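# Wrap a scarf round a doll's neck, ends crossed

## Task

Loop the scarf around the doll's neck, then lay both of its ends across the doll's front so that each end finishes well onto the opposite side from where it started. The doll must still be sitting upright afterwards. Finish by releasing the scarf and pulling both grippers away from it.

## Robot and tools

Robot: two arms, left_arm and right_arm, each with six joints and a two-finger gripper. Joint order everywhere (rows and result lists) is waist, shoulder, elbow, wrist pitch, wrist yaw, wrist roll. Stated ranges in rad: waist -2.618 to 3.054, shoulder 0.000 to 3.142, elbow 0.000 to 3.142, wrist pitch -1.571 to 1.571, wrist yaw -1.571 to 1.571, wrist roll -2.094 to 2.094. The true end of each joint may differ by up to 0.059 rad either way.

Frame: all reported hand positions, orientations and velocities use the scene frame. Its origin sits at table-top height halfway between the two nominal arm bases; +x points out over the table, +z up, and left_arm is on the +y side (camera image left/right does not match these names). Reported hand positions can be a few centimetres off, more at long reach. Fingers point along the gripper's +z axis and close along its y axis; end_effector_position is the point between the pads, about 1 cm short of the tips.

Row layout: one row always holds 14 numbers, each in [-1, 1], covering both arms even if one stays still: left_arm's six joint values then its opening, then right_arm's six joint values then its opening. Joint values are offsets, not poses: they count from the Joint targets in force when the action (or move) begins, not from the previous row, so sending the same offset again moves further. Scale: 1.0 equals 2.224 rad for waist, shoulder and elbow and 8.485 rad for the three wrist joints. The opening value is absolute: +1 fully open, -1 closed. Sending 0 for a joint means stay at its current target; sending 0 for an opening commands a half-open gripper, so repeat the present opening to leave it alone.

execute_actions(actions, cameras): actions is a list of actions; each action is a table of up to 15 rows, each row lasting one control step of 1/30 s, and a short table repeats its last row to fill 15 steps (0.5 s). An empty list just reports state and images. An action asking any joint more than 0.059 rad beyond its range is rejected for both arms; a malformed action, or a bad first action, rejects the whole call. cameras selects images: omitted, null or ["all"] gives all, [] gives none; an unknown name invalidates the call.

move(target, speed, blend, opening_speed, blocking, cameras): target is either one 14-number row or a list of up to 15 rows, all offsets from the same starting Joint targets. All joints travel together, so the hand follows a curve and does not avoid obstacles or the other arm. speed is the top rate in rad/s of the joint with the longest way to go, 0.01 to 12.57, default 0.5, one value or one per target. blend (rad) lets the path cut corners at intermediate targets; default 0 stops at each. opening_speed sets how fast the commanded openings change, per second on the -1 to +1 scale, at least 0.2. Finger values of the first target are sent at the start; those of later targets are sent once everything has come to rest there. blocking=false returns after about 0.5 s while the move continues. Paths take at least 0.5 s and are cut short past 10 s. The result adds a move: line: done, off_target (resting more than 0.035 rad from target), moving, held, or fault, possibly naming arms, plus limits=held if steps were withheld. done does not tell you whether anything is touched. Faster moves and targets set further past a contact hit and press harder.

wait(seconds 0 to 10, cameras): lets time pass with commands held; a running move continues. stop(cameras): brakes a running move, needing some distance. zoom_image(camera, region): camera is cam_high, cam_low, cam_left_wrist or cam_right_wrist; region [x0, y0, x1, y1] in pixels from the top-left, at most 504 by 504, of that camera's latest image (it must appear in the newest images). finished_scene(scene): the current scene's number; ends the scene irreversibly, and the goal must hold with the robot released.

Results: end_effector_position (m) and end_effector_quat_wxyz per gripper; Joint positions (rad) and Joint velocities (rad/s) per arm, followed by the finger-pad gap (m; 0.094 when fully open), velocities possibly marked within noise; Joint targets, the base for your next offsets; Tool commands; grip_measured on the opening scale (may read up to about 2.7 mm wide when empty); grip_effort_nm (motor effort, negative closing; not a pad force); Joint torques (offset, noisy, the first three wrap at ±28 N m); step readings for action calls. Lines to heed: joint sent to its limit, joint command not followed (clearance check altered targets), MOTOR HOT (75 °C) and OVER-TEMPERATURE FAULT (90 °C, the arm folds and idles; at 100 °C it goes limp). Images are 896x504 from cam_high, cam_low, cam_left_wrist, cam_right_wrist, with calibration supplied; wrist views may lag while moving.

Motion notes: joints move at limited speed, small turns may not start, and targets are kept within a lead of measured angles (0.339 rad big joints, 2.2 rad wrists) and within 200 mm of hand travel. To stop an arm pushing, command its targets back past its measured positions. The simulation keeps running while you compose replies.

Avoid: anything leaving the table, dropping or releasing moving items, knocking the doll over, fast hits, hard presses, any contact or pinching between the two arms (can end the scene), and holding arms stretched or straining, which heats motors. Close gently on soft cloth; to release, command an opening well above grip_measured. Loose objects may be nudged occasionally by outside pushes.

Each tool is called after "Emit:" as a command line: name --argument value for each argument, lists and objects as JSON in quotes; but a table of rows of numbers goes row by row, as --pt "numbers of a row", without its own name.

## Session

Emit:
execute_actions --actions '[]'

Scene clock: 0.00 s.
left_arm: end_effector_position=(+0.3780, +0.3223, +0.1259) grip_measured=+1.000 grip_effort_nm=n/a end_effector_quat_wxyz=(+0.591, -0.009, +0.806, -0.024) | right_arm: end_effector_position=(+0.3877, -0.2974, +0.1151) grip_measured=+1.000 grip_effort_nm=n/a end_effector_quat_wxyz=(+0.569, +0.061, +0.820, -0.028)
Joint positions: left_arm=[0.044 1.546 0.408 0.832 0.073 -0.028 0.094] | right_arm=[0.027 1.49 0.339 0.79 0.098 0.062 0.094]
Joint velocities: within noise
Joint torques (N m): no reading
Motor temperatures (°C): left_arm=[29 40 36 37 33 32 35] | right_arm=[36 40 41 38 32 31 30]
Heat: left arm: 40 °C; right arm: 41 °C.
Joint targets: left_arm=[0.044 1.544 0.411 0.823 0.073 -0.028] | right_arm=[0.027 1.484 0.346 0.793 0.099 0.061]
Tool commands: left_gripper/opening=+1.0 right_gripper/opening=+1.0

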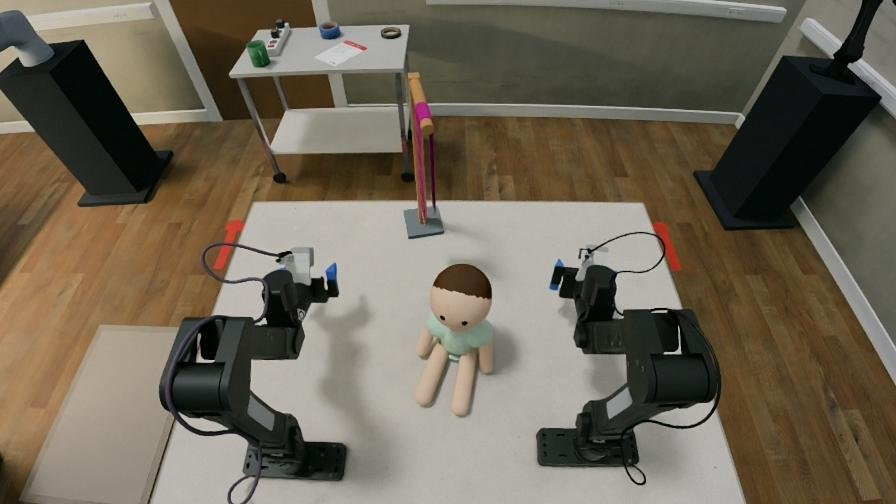

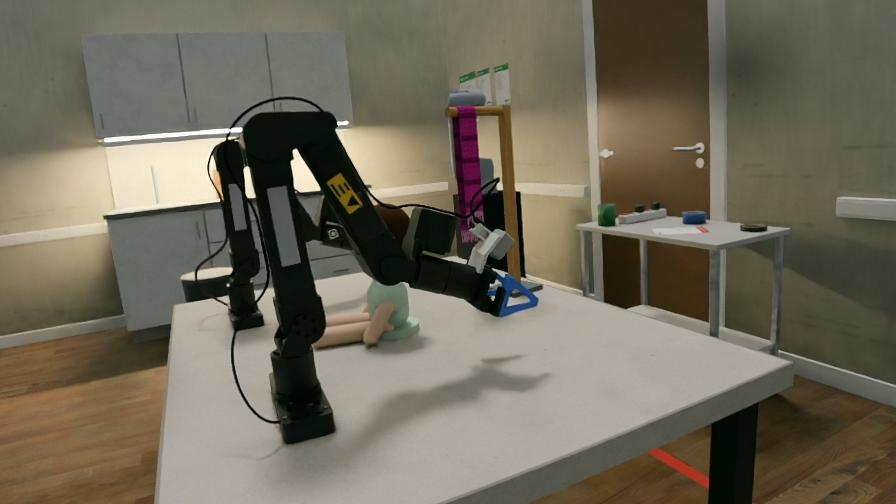

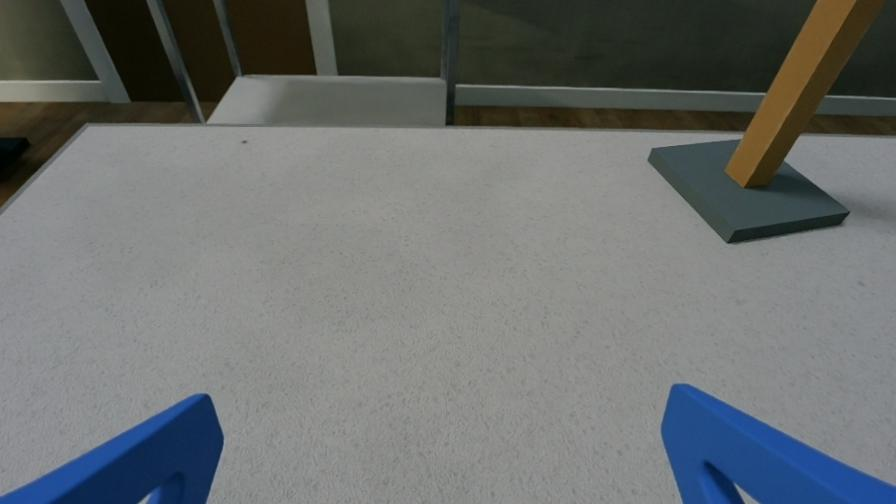

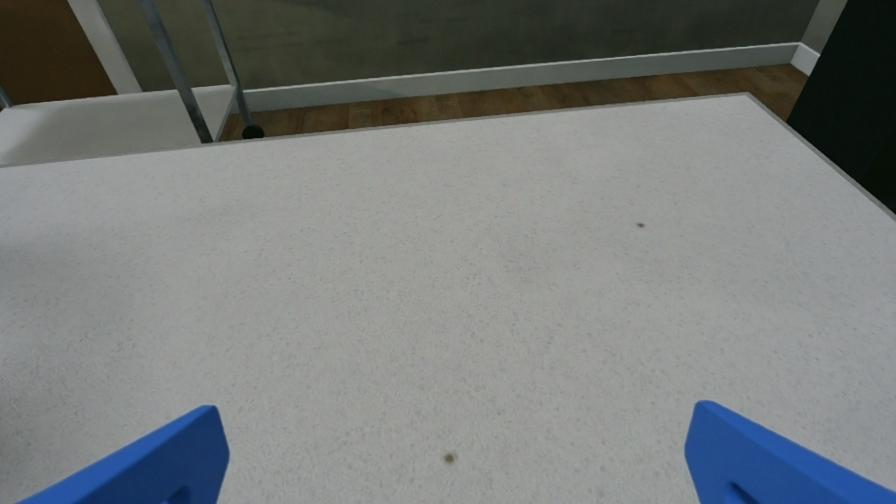

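Emit:
zoom_image --camera "cam_low" --region '[320, 70, 600, 350]'

Emit:
zoom_image --camera "cam_high" --region '[350, 60, 550, 260]'

Emit:
zoom_image --camera "cam_high" --region '[380, 240, 540, 430]'

Scaled by 1.800 from the camera's 896x504 image, which has a finer 1280x720 frame.

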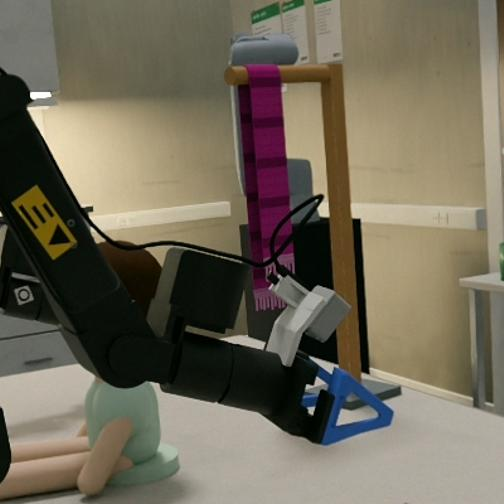

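Scaled by 2.520 from the camera's 896x504 image, which has a finer 1280x720 frame.

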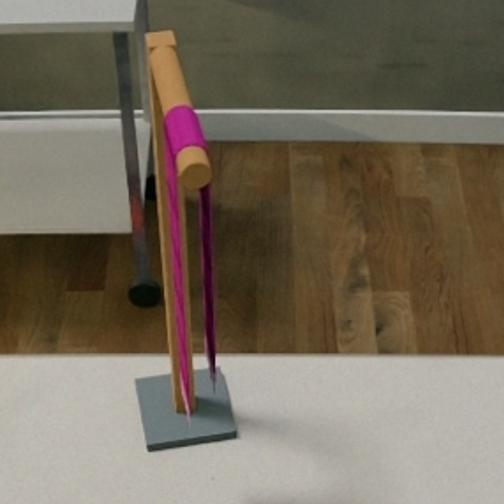

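Scaled by 2.653 from the camera's 896x504 image, which has a finer 1280x720 frame.

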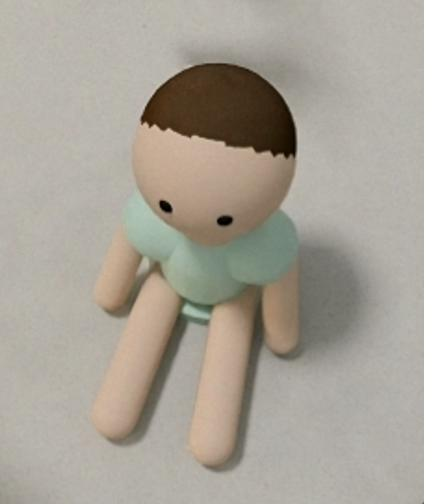

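Emit:
move --target '[-0.222,0.0364,0.303,-0.1159,-0.051,-0.0297,-0.15,0,0,0,0,0,0,1]' --speed 0.7

Scene clock: 38.10 s.
left_arm: end_effector_position=(+0.4076, +0.1748, +0.1746) grip_measured=-0.148 grip_effort_nm=-0.081 end_effector_quat_wxyz=(+0.452, +0.002, +0.892, -0.005) | right_arm: end_effector_position=(+0.3877, -0.2974, +0.1151) grip_measured=+1.000 grip_effort_nm=0.012 end_effector_quat_wxyz=(+0.569, +0.061, +0.820, -0.028)
Joint positions: left_arm=[-0.447 1.602 1.066 -0.142 -0.343 -0.273 0.04] | right_arm=[0.027 1.49 0.339 0.79 0.098 0.062 0.094]
Joint velocities: within noise
Joint torques (N m): left_arm=[-0.13 -5.59 9.66 1.52 -0.29 -0.1] | right_arm=[-0.03 -4.83 6.11 2.12 0.01 -0.01]
Motor temperatures (°C): left_arm=[29 42 38 43 33 32 34] | right_arm=[36 41 44 45 32 31 30]
Heat: left arm: 43 °C; right arm: 45 °C.
Joint targets: left_arm=[-0.450 1.624 1.085 -0.160 -0.359 -0.280] | right_arm=[0.027 1.484 0.346 0.793 0.099 0.061]
move: done
camera_calibration:
cam_left_wrist: T_world_to_cam=[[-0.0200442, -0.999744, -0.0104862, 0.184879], [-0.881658, 0.0226205, -0.471346, 0.474592], [0.471463, -0.000202455, -0.881886, 0.0452873], [0, 0, 0, 1]] pos_world=[0.400782, 0.174105, 0.265574]

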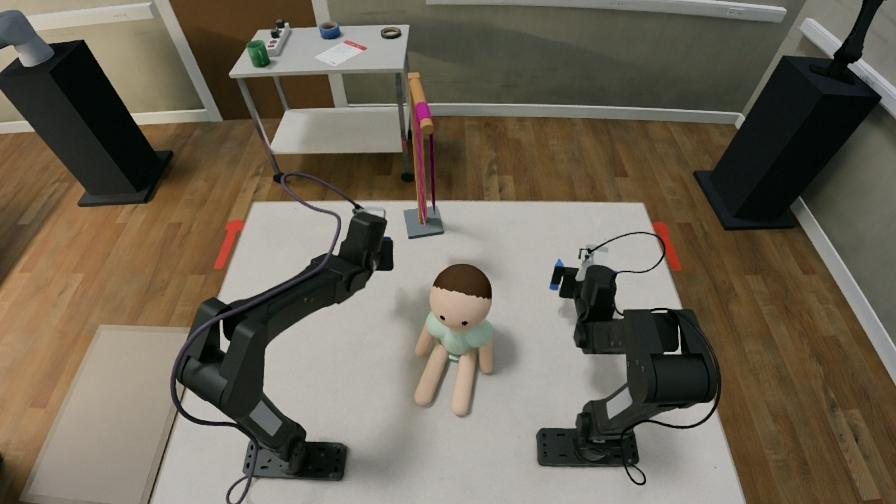

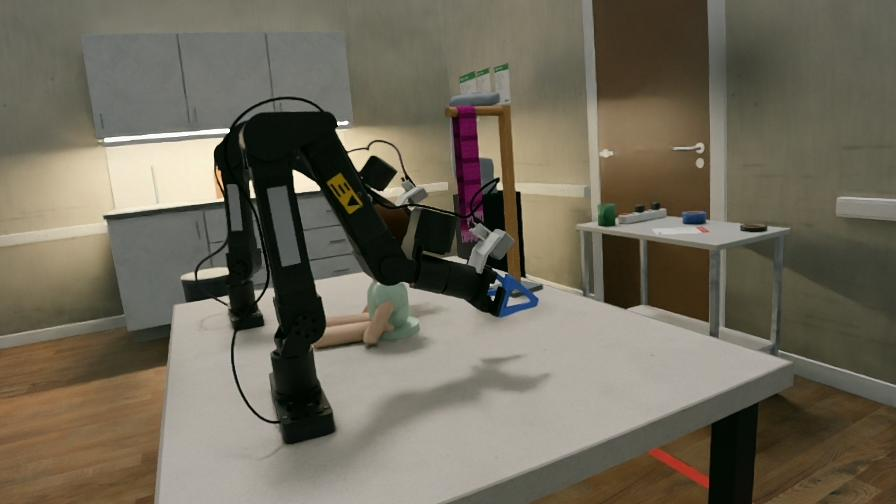

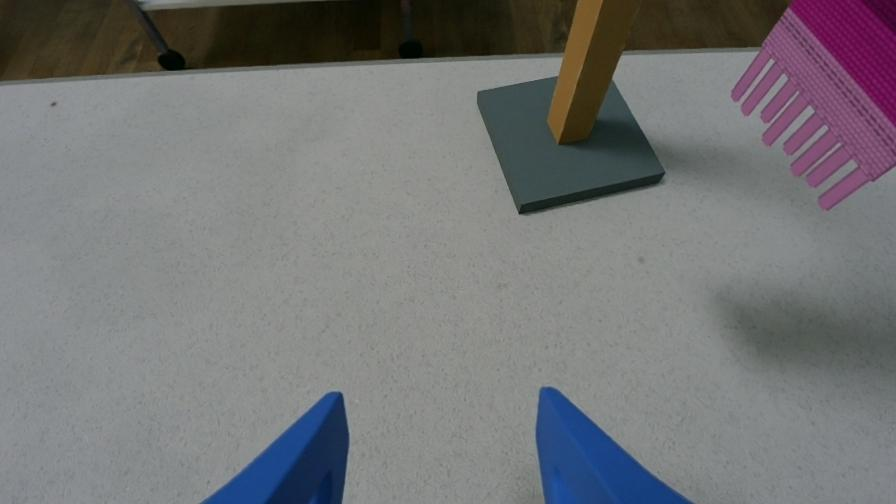

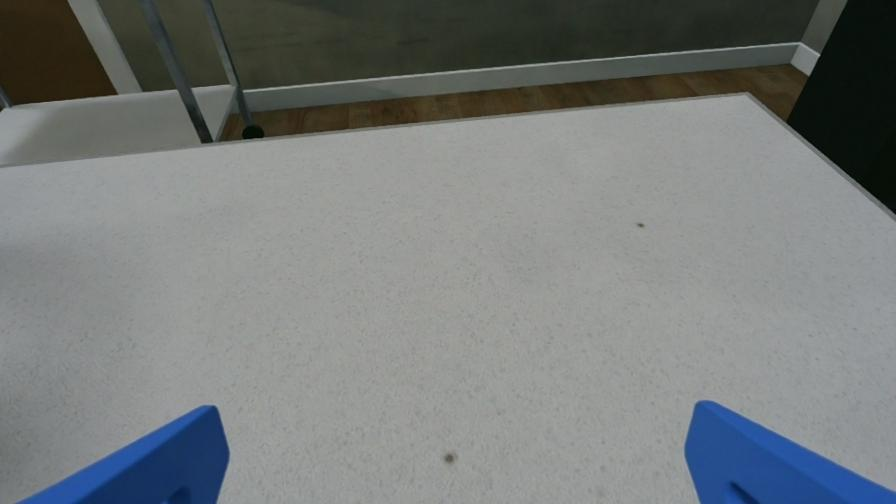

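Emit:
move --target '[-0.0967,0.1219,0.1677,-0.0121,-0.0213,-0.0151,-0.15,0,0,0,0,0,0,1]'

Scene clock: 58.63 s.
left_arm: end_effector_position=(+0.4361, +0.0667, +0.1951) grip_measured=-0.148 grip_effort_nm=-0.066 end_effector_quat_wxyz=(+0.476, +0.003, +0.879, -0.010) | right_arm: end_effector_position=(+0.3877, -0.2974, +0.1151) grip_measured=+1.000 grip_effort_nm=0.012 end_effector_quat_wxyz=(+0.569, +0.061, +0.820, -0.028)
Joint positions: left_arm=[-0.665 1.87 1.433 -0.244 -0.522 -0.401 0.04] | right_arm=[0.027 1.49 0.339 0.79 0.098 0.062 0.094]
Joint velocities: within noise
Joint torques (N m): left_arm=[-0.13 -7.69 10.25 1.5 -0.35 0.02] | right_arm=[-0.05 -4.83 6.11 2.12 0.01 -0.01]
Motor temperatures (°C): left_arm=[29 43 40 43 33 32 34] | right_arm=[36 41 44 46 32 31 30]
Heat: left arm: 43 °C; right arm: 46 °C.
Joint targets: left_arm=[-0.665 1.896 1.458 -0.263 -0.540 -0.408] | right_arm=[0.027 1.484 0.346 0.793 0.099 0.061]
move: done
camera_calibration:
cam_left_wrist: T_world_to_cam=[[-0.0253668, -0.999672, -0.00358752, 0.0785403], [-0.854389, 0.0235431, -0.519101, 0.509107], [0.519015, -0.0101028, -0.854705, 0.0245631], [0, 0, 0, 1]] pos_world=[0.424219, 0.0667768, 0.285554]

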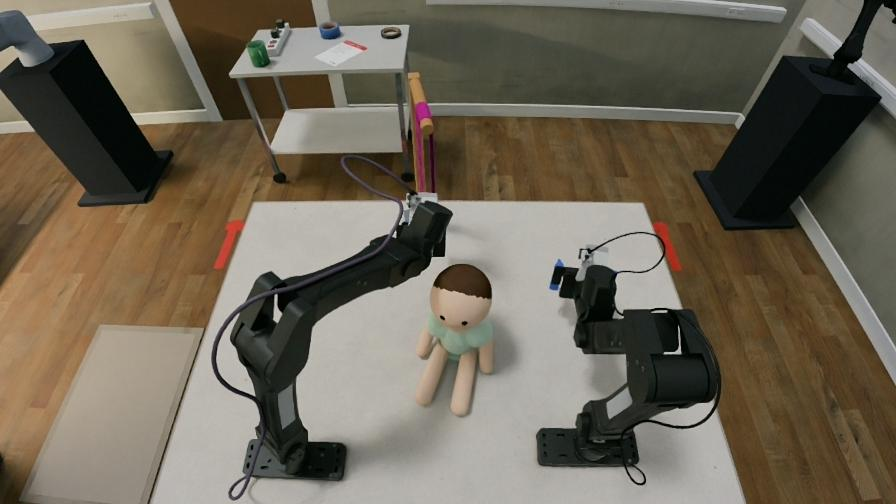

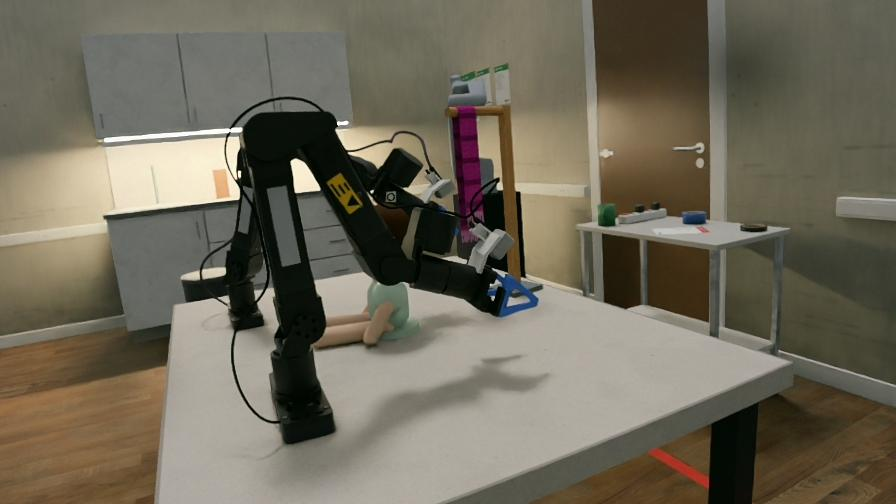

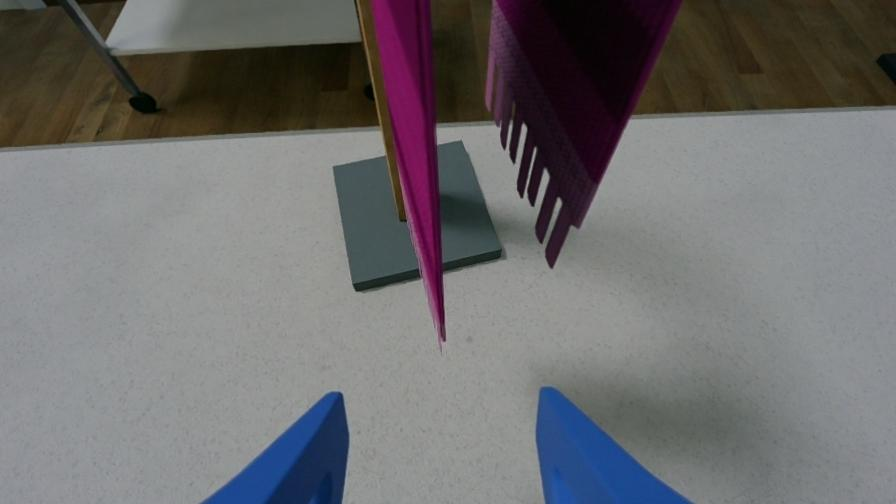

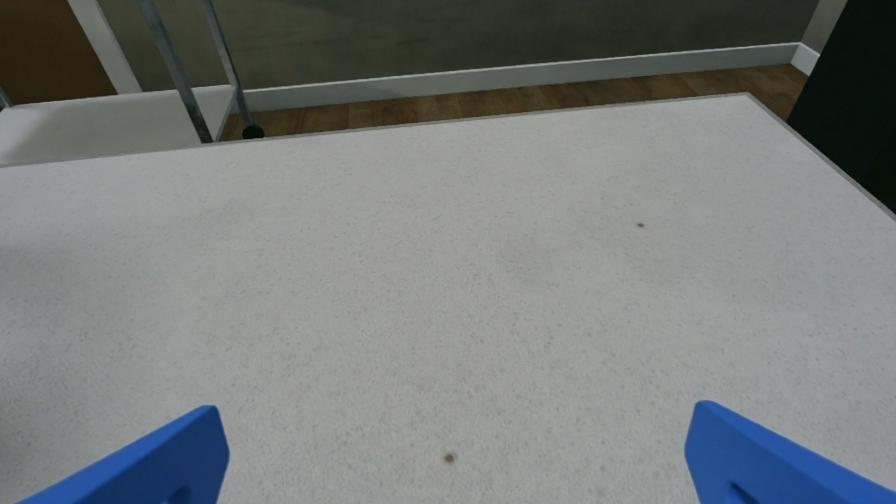

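Emit:
move --target '[0.0427,0.1057,0.1542,-0.0126,0.0094,0.0059,-0.15,0,0,0,0,0,0,1]' --speed 0.3

Scene clock: 66.37 s.
left_arm: end_effector_position=(+0.5049, +0.0669, +0.1967) grip_measured=-0.148 grip_effort_nm=-0.076 end_effector_quat_wxyz=(+0.470, -0.008, +0.883, -0.004) | right_arm: end_effector_position=(+0.3877, -0.2974, +0.1151) grip_measured=+1.000 grip_effort_nm=0.007 end_effector_quat_wxyz=(+0.569, +0.061, +0.820, -0.028)
Joint positions: left_arm=[-0.576 2.1 1.774 -0.351 -0.467 -0.365 0.04] | right_arm=[0.027 1.49 0.339 0.79 0.098 0.062 0.094]
Joint velocities: within noise
Joint torques (N m): left_arm=[0.57 -9.26 10.45 1.5 -0.14 0.1] | right_arm=[-0.03 -4.82 6.12 2.12 0.01 -0.01]
Motor temperatures (°C): left_arm=[29 45 42 42 33 32 34] | right_arm=[36 41 44 46 32 31 30]
Heat: left arm: 45 °C; right arm: 46 °C.
Joint targets: left_arm=[-0.570 2.131 1.801 -0.370 -0.461 -0.358] | right_arm=[0.027 1.484 0.346 0.793 0.099 0.061]
move: done
camera_calibration:
cam_left_wrist: T_world_to_cam=[[0.00016124, -0.999997, -0.00228503, 0.0673893], [-0.862698, 0.00101648, -0.505718, 0.571878], [0.505719, 0.00205284, -0.862696, -0.00224015], [0, 0, 0, 1]] pos_world=[0.49448, 0.0668124, 0.28743]

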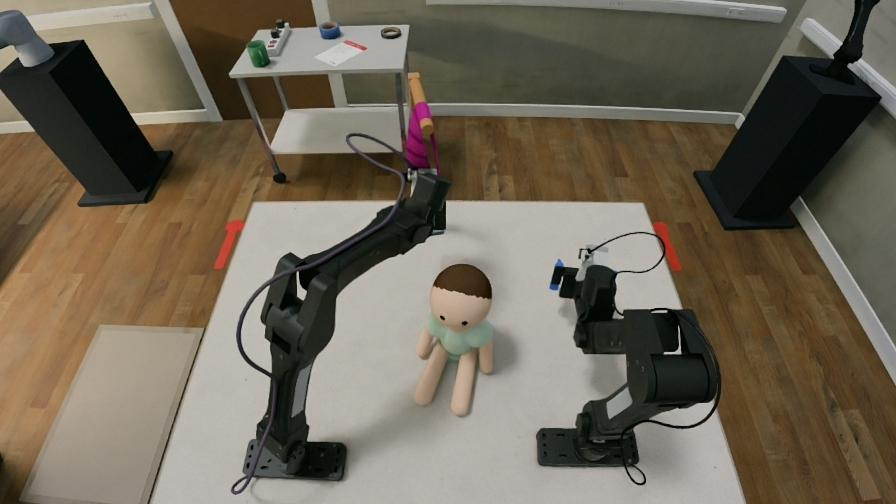

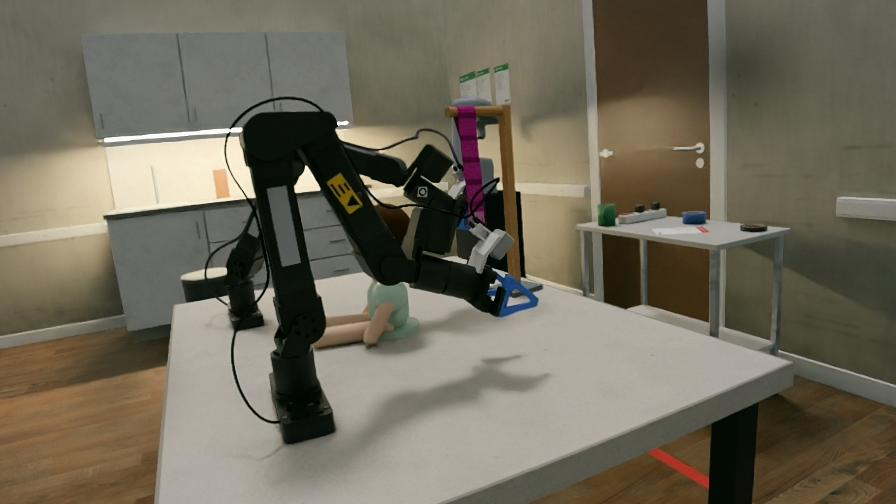

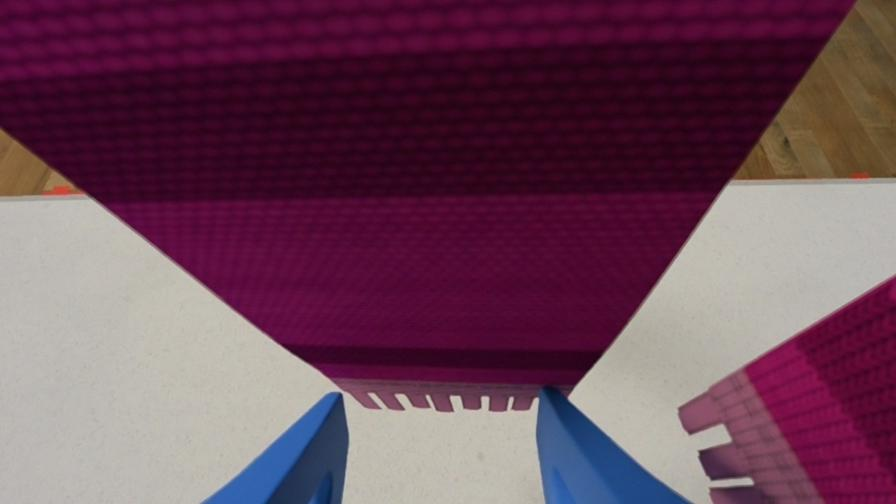

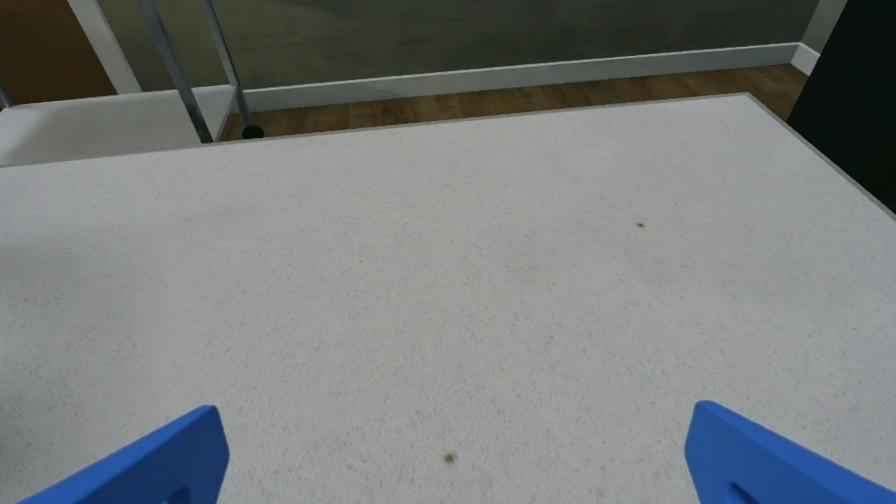

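Emit:
move --pt "-0.0427 -0.1057 -0.1542 0.0126 -0.0094 -0.0059 -0.15 0 0 0 0 0 0 1" --pt "-0.0387 -0.0809 -0.2203 0.0860 -0.0207 0.0222 -0.15 0 0 0 0 0 0 1" --speed 0.5

Emit:
wait --seconds 3

Scene clock: 84.63 s.
left_arm: end_effector_position=(+0.4754, +0.0578, +0.2447) grip_measured=-0.148 grip_effort_nm=-0.071 end_effector_quat_wxyz=(+0.637, -0.006, +0.771, -0.020) | right_arm: end_effector_position=(+0.3877, -0.2974, +0.1151) grip_measured=+1.000 grip_effort_nm=0.002 end_effector_quat_wxyz=(+0.569, +0.061, +0.820, -0.028)
Joint positions: left_arm=[-0.661 1.922 1.328 0.36 -0.622 -0.177 0.04] | right_arm=[0.027 1.49 0.339 0.79 0.098 0.062 0.094]
Joint velocities: within noise
Joint torques (N m): left_arm=[0.25 -7.91 6.84 1.87 -0.27 0.07] | right_arm=[-0.03 -4.82 6.11 2.12 0.02 0]
Motor temperatures (°C): left_arm=[29 50 45 42 33 32 34] | right_arm=[36 41 44 47 32 31 29]
Heat: left arm: 50 °C; right arm: 47 °C.
Joint targets: left_arm=[-0.656 1.951 1.311 0.360 -0.636 -0.170] | right_arm=[0.027 1.484 0.346 0.793 0.099 0.061]
move: done
camera_calibration:
cam_left_wrist: T_world_to_cam=[[-0.0182835, -0.999666, 0.0182738, 0.0620599], [-0.594712, -0.00381875, -0.80393, 0.516495], [0.803731, -0.0255663, -0.594443, -0.151706], [0, 0, 0, 1]] pos_world=[0.430231, 0.060133, 0.323911]

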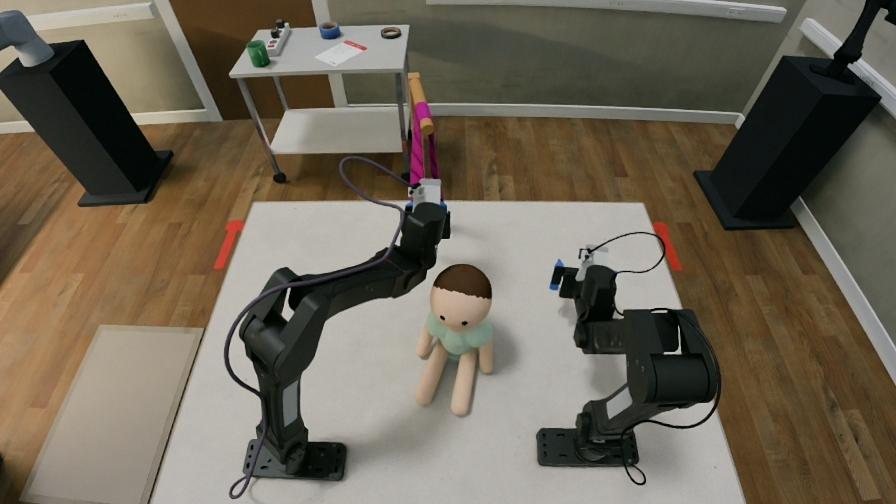

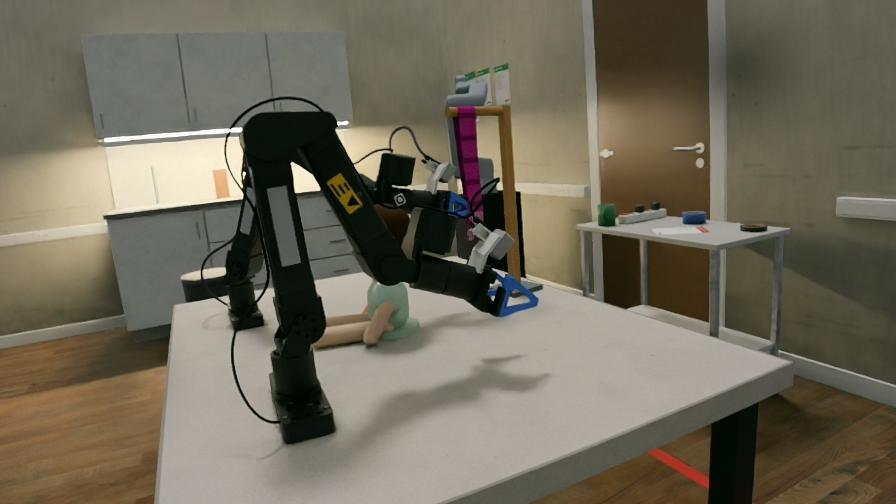

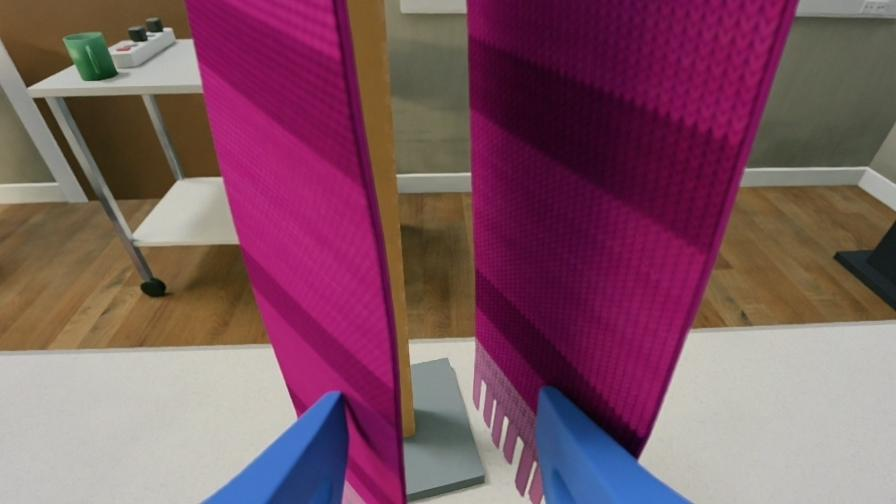

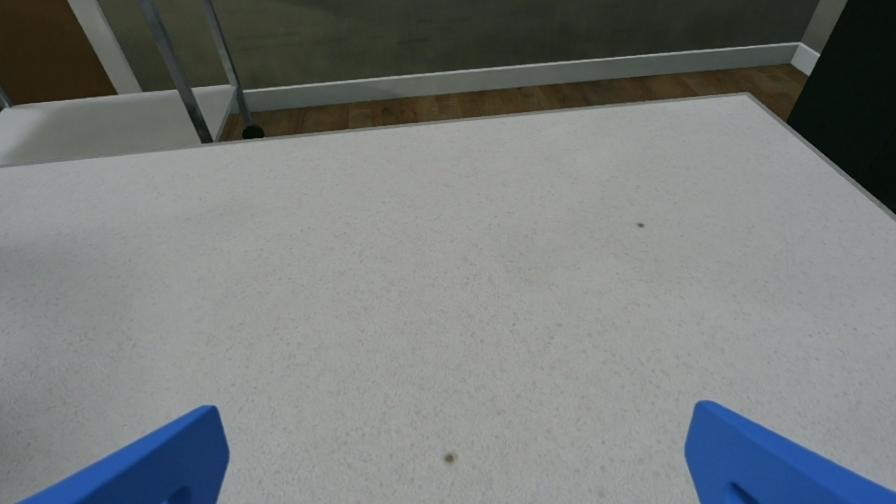

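Scene clock: 87.63 s.
left_arm: end_effector_position=(+0.4754, +0.0579, +0.2448) grip_measured=-0.148 grip_effort_nm=-0.076 end_effector_quat_wxyz=(+0.637, -0.007, +0.771, -0.019) | right_arm: end_effector_position=(+0.3877, -0.2974, +0.1151) grip_measured=+1.000 grip_effort_nm=0.007 end_effector_quat_wxyz=(+0.569, +0.061, +0.820, -0.028)
Joint positions: left_arm=[-0.661 1.922 1.328 0.361 -0.623 -0.177 0.04] | right_arm=[0.027 1.49 0.339 0.79 0.098 0.062 0.094]
Joint velocities: within noise
Joint torques (N m): left_arm=[0.39 -7.92 6.82 1.84 -0.25 0.1] | right_arm=[-0.02 -4.79 6.12 2.12 0.02 -0.01]
Motor temperatures (°C): left_arm=[29 50 44 42 33 32 34] | right_arm=[36 41 44 47 32 31 29]
Heat: left arm: 50 °C; right arm: 47 °C.
Joint targets: left_arm=[-0.656 1.951 1.311 0.360 -0.636 -0.170] | right_arm=[0.027 1.484 0.346 0.793 0.099 0.061]
Tool commands: left_gripper/opening=-0.15 right_gripper/opening=+1.0
wait: 3.00 s; at rest by 0.17 s
camera_calibration:
cam_left_wrist: T_world_to_cam=[[-0.0175733, -0.999679, 0.01823, 0.0618675], [-0.594094, -0.00422509, -0.804384, 0.516424], [0.804203, -0.024966, -0.59383, -0.152002], [0, 0, 0, 1]] pos_world=[0.430132, 0.0602347, 0.324013]

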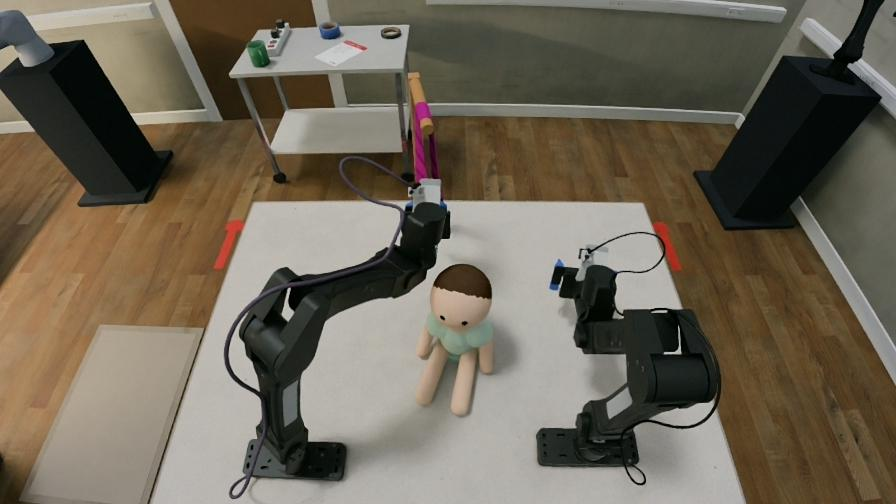

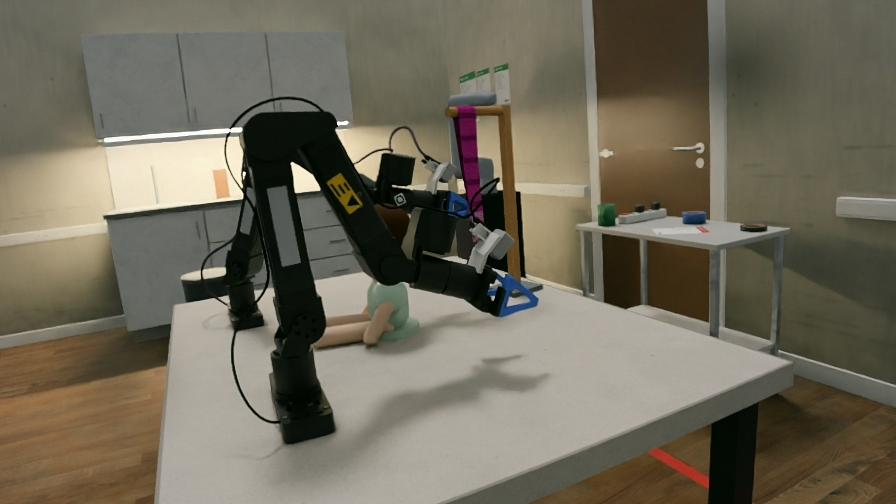

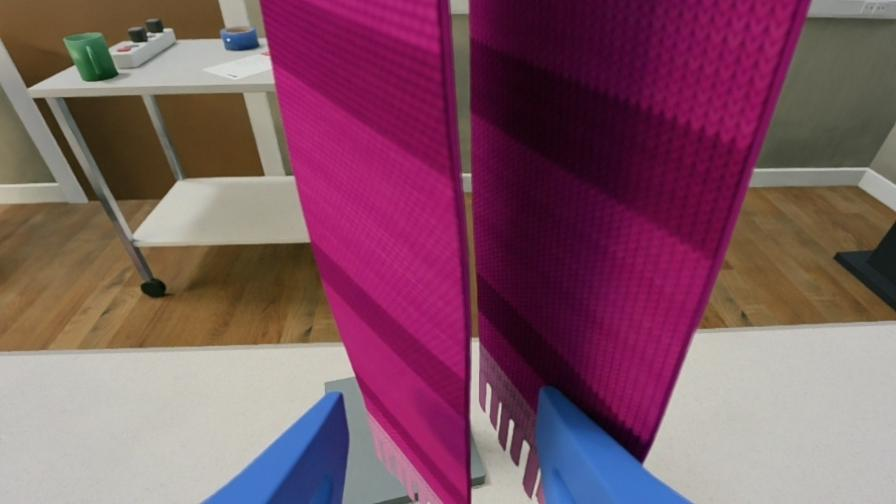

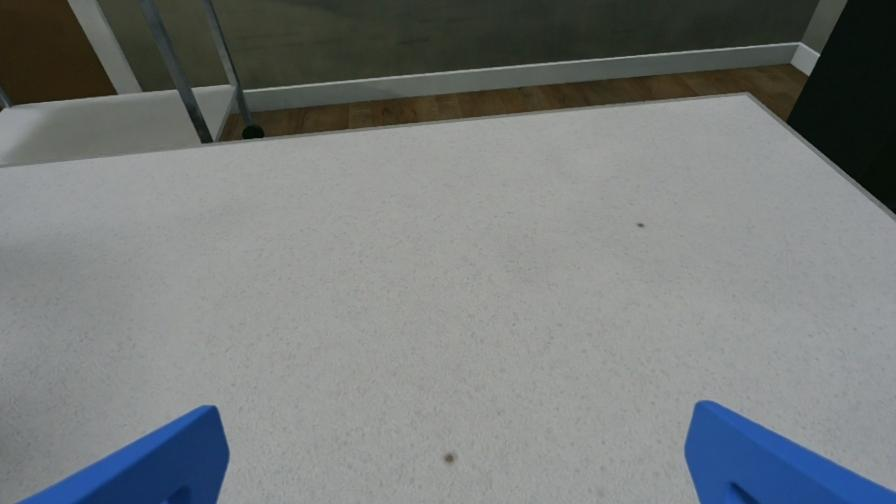

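Emit:
move --target '[0.0144,0.076,0.0504,0.0067,-0.0139,-0.0028,-0.35,0,0,0,0,0,0,1]' --speed 0.15 --cameras '["cam_left_wrist","cam_high"]'

Scene clock: 99.73 s.
left_arm: end_effector_position=(+0.5048, +0.0763, +0.1974) grip_measured=-0.348 grip_effort_nm=-0.076 end_effector_quat_wxyz=(+0.630, -0.049, +0.774, +0.042) | right_arm: end_effector_position=(+0.3877, -0.2974, +0.1151) grip_measured=+1.000 grip_effort_nm=0.007 end_effector_quat_wxyz=(+0.569, +0.061, +0.820, -0.028)
Joint positions: left_arm=[-0.632 2.091 1.398 0.417 -0.739 -0.186 0.031] | right_arm=[0.027 1.49 0.339 0.79 0.098 0.062 0.094]
Joint velocities: within noise
Joint torques (N m): left_arm=[0.72 -8.98 9.99 1.79 -0.29 -0.05] | right_arm=[-0.03 -4.83 6.11 2.13 0.01 -0.01]
Motor temperatures (°C): left_arm=[29 49 42 44 33 32 34] | right_arm=[35 41 44 48 32 31 29]
Heat: left arm: 49 °C; right arm: 48 °C.
Joint targets: left_arm=[-0.624 2.120 1.423 0.417 -0.754 -0.194] | right_arm=[0.027 1.484 0.346 0.793 0.099 0.061]
move: done
camera_calibration:
cam_left_wrist: T_world_to_cam=[[0.125142, -0.99188, -0.022642, 0.0171246], [-0.603077, -0.0579276, -0.795576, 0.502792], [0.787805, 0.113215, -0.60543, -0.203356], [0, 0, 0, 1]] pos_world=[0.461284, 0.0691341, 0.277279]
Images, in order (width x height): cam_high 896x504, cam_left_wrist 896x504.

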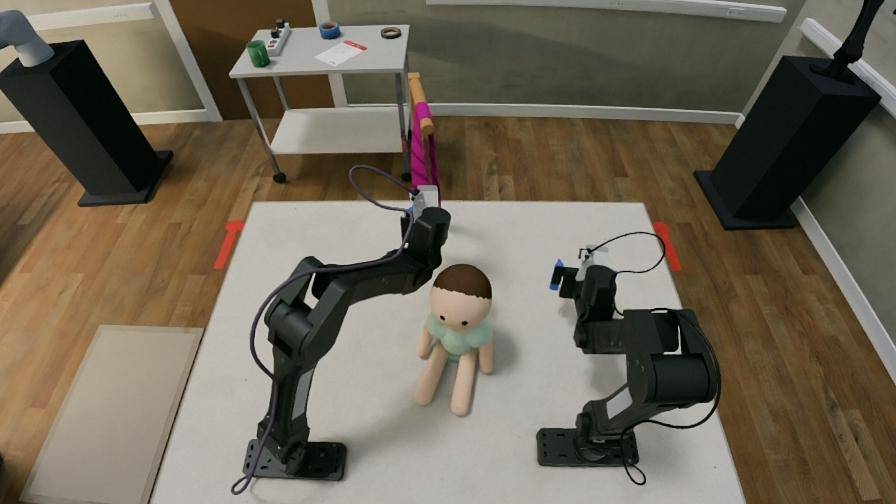

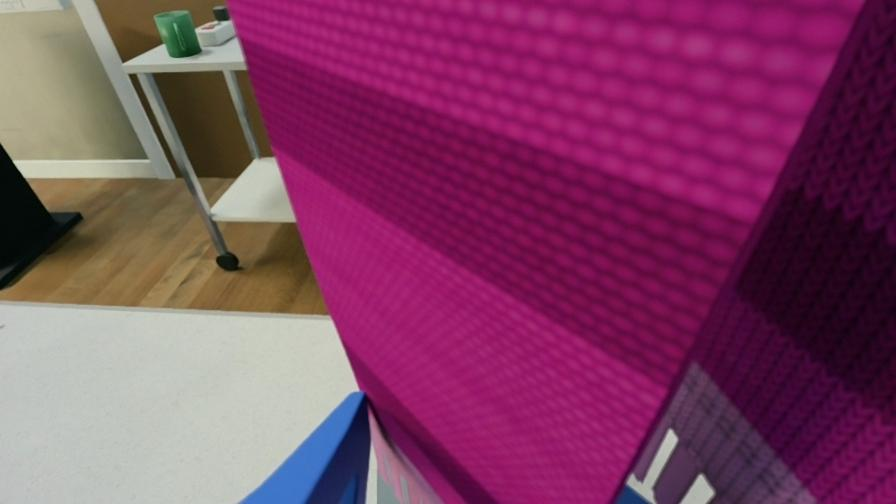

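Emit:
move --target '[0,0,0,0,0,0,-1,0,0,0,0,0,0,1]' --opening_speed 0.6 --cameras '["cam_left_wrist"]'

Scene clock: 103.83 s.
left_arm: end_effector_position=(+0.5049, +0.0765, +0.1977) grip_measured=-0.990 grip_effort_nm=-0.535 end_effector_quat_wxyz=(+0.631, -0.050, +0.773, +0.042) | right_arm: end_effector_position=(+0.3877, -0.2974, +0.1151) grip_measured=+1.000 grip_effort_nm=0.007 end_effector_quat_wxyz=(+0.569, +0.061, +0.820, -0.028)
Joint positions: left_arm=[-0.632 2.091 1.398 0.418 -0.74 -0.187 0] | right_arm=[0.027 1.49 0.339 0.79 0.098 0.062 0.094]
Joint velocities: within noise
Joint torques (N m): left_arm=[0.81 -9.01 9.95 1.77 -0.28 -0.05] | right_arm=[-0.02 -4.82 6.08 2.13 0.01 -0.01]
Motor temperatures (°C): left_arm=[29 49 42 44 33 32 34] | right_arm=[35 40 44 48 32 31 29]
Heat: left arm: 49 °C; right arm: 48 °C.
Joint targets: left_arm=[-0.624 2.120 1.423 0.417 -0.754 -0.194] | right_arm=[0.027 1.484 0.346 0.793 0.099 0.061]
move: done
camera_calibration:
cam_left_wrist: T_world_to_cam=[[0.126377, -0.991751, -0.0214004, 0.0164181], [-0.602078, -0.0595405, -0.796214, 0.502733], [0.788372, 0.113508, -0.604637, -0.203681], [0, 0, 0, 1]] pos_world=[0.461186, 0.0693349, 0.277482]
Images, in order (width x height): cam_left_wrist 896x504.

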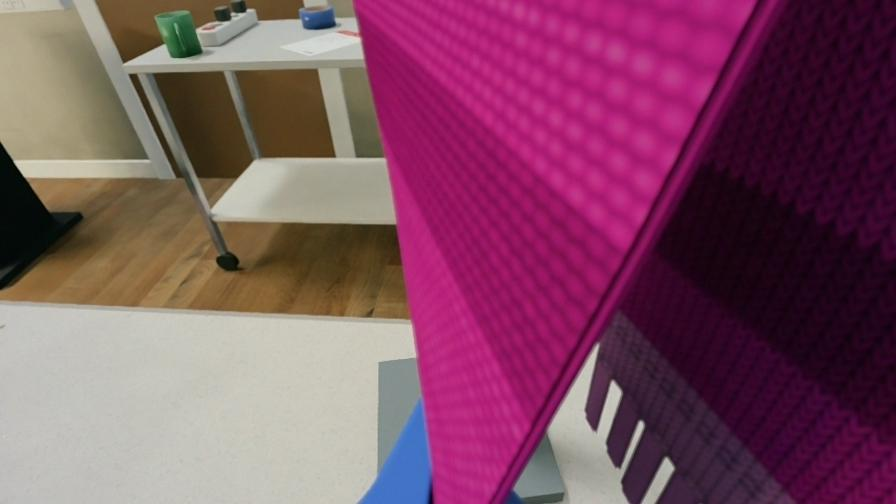

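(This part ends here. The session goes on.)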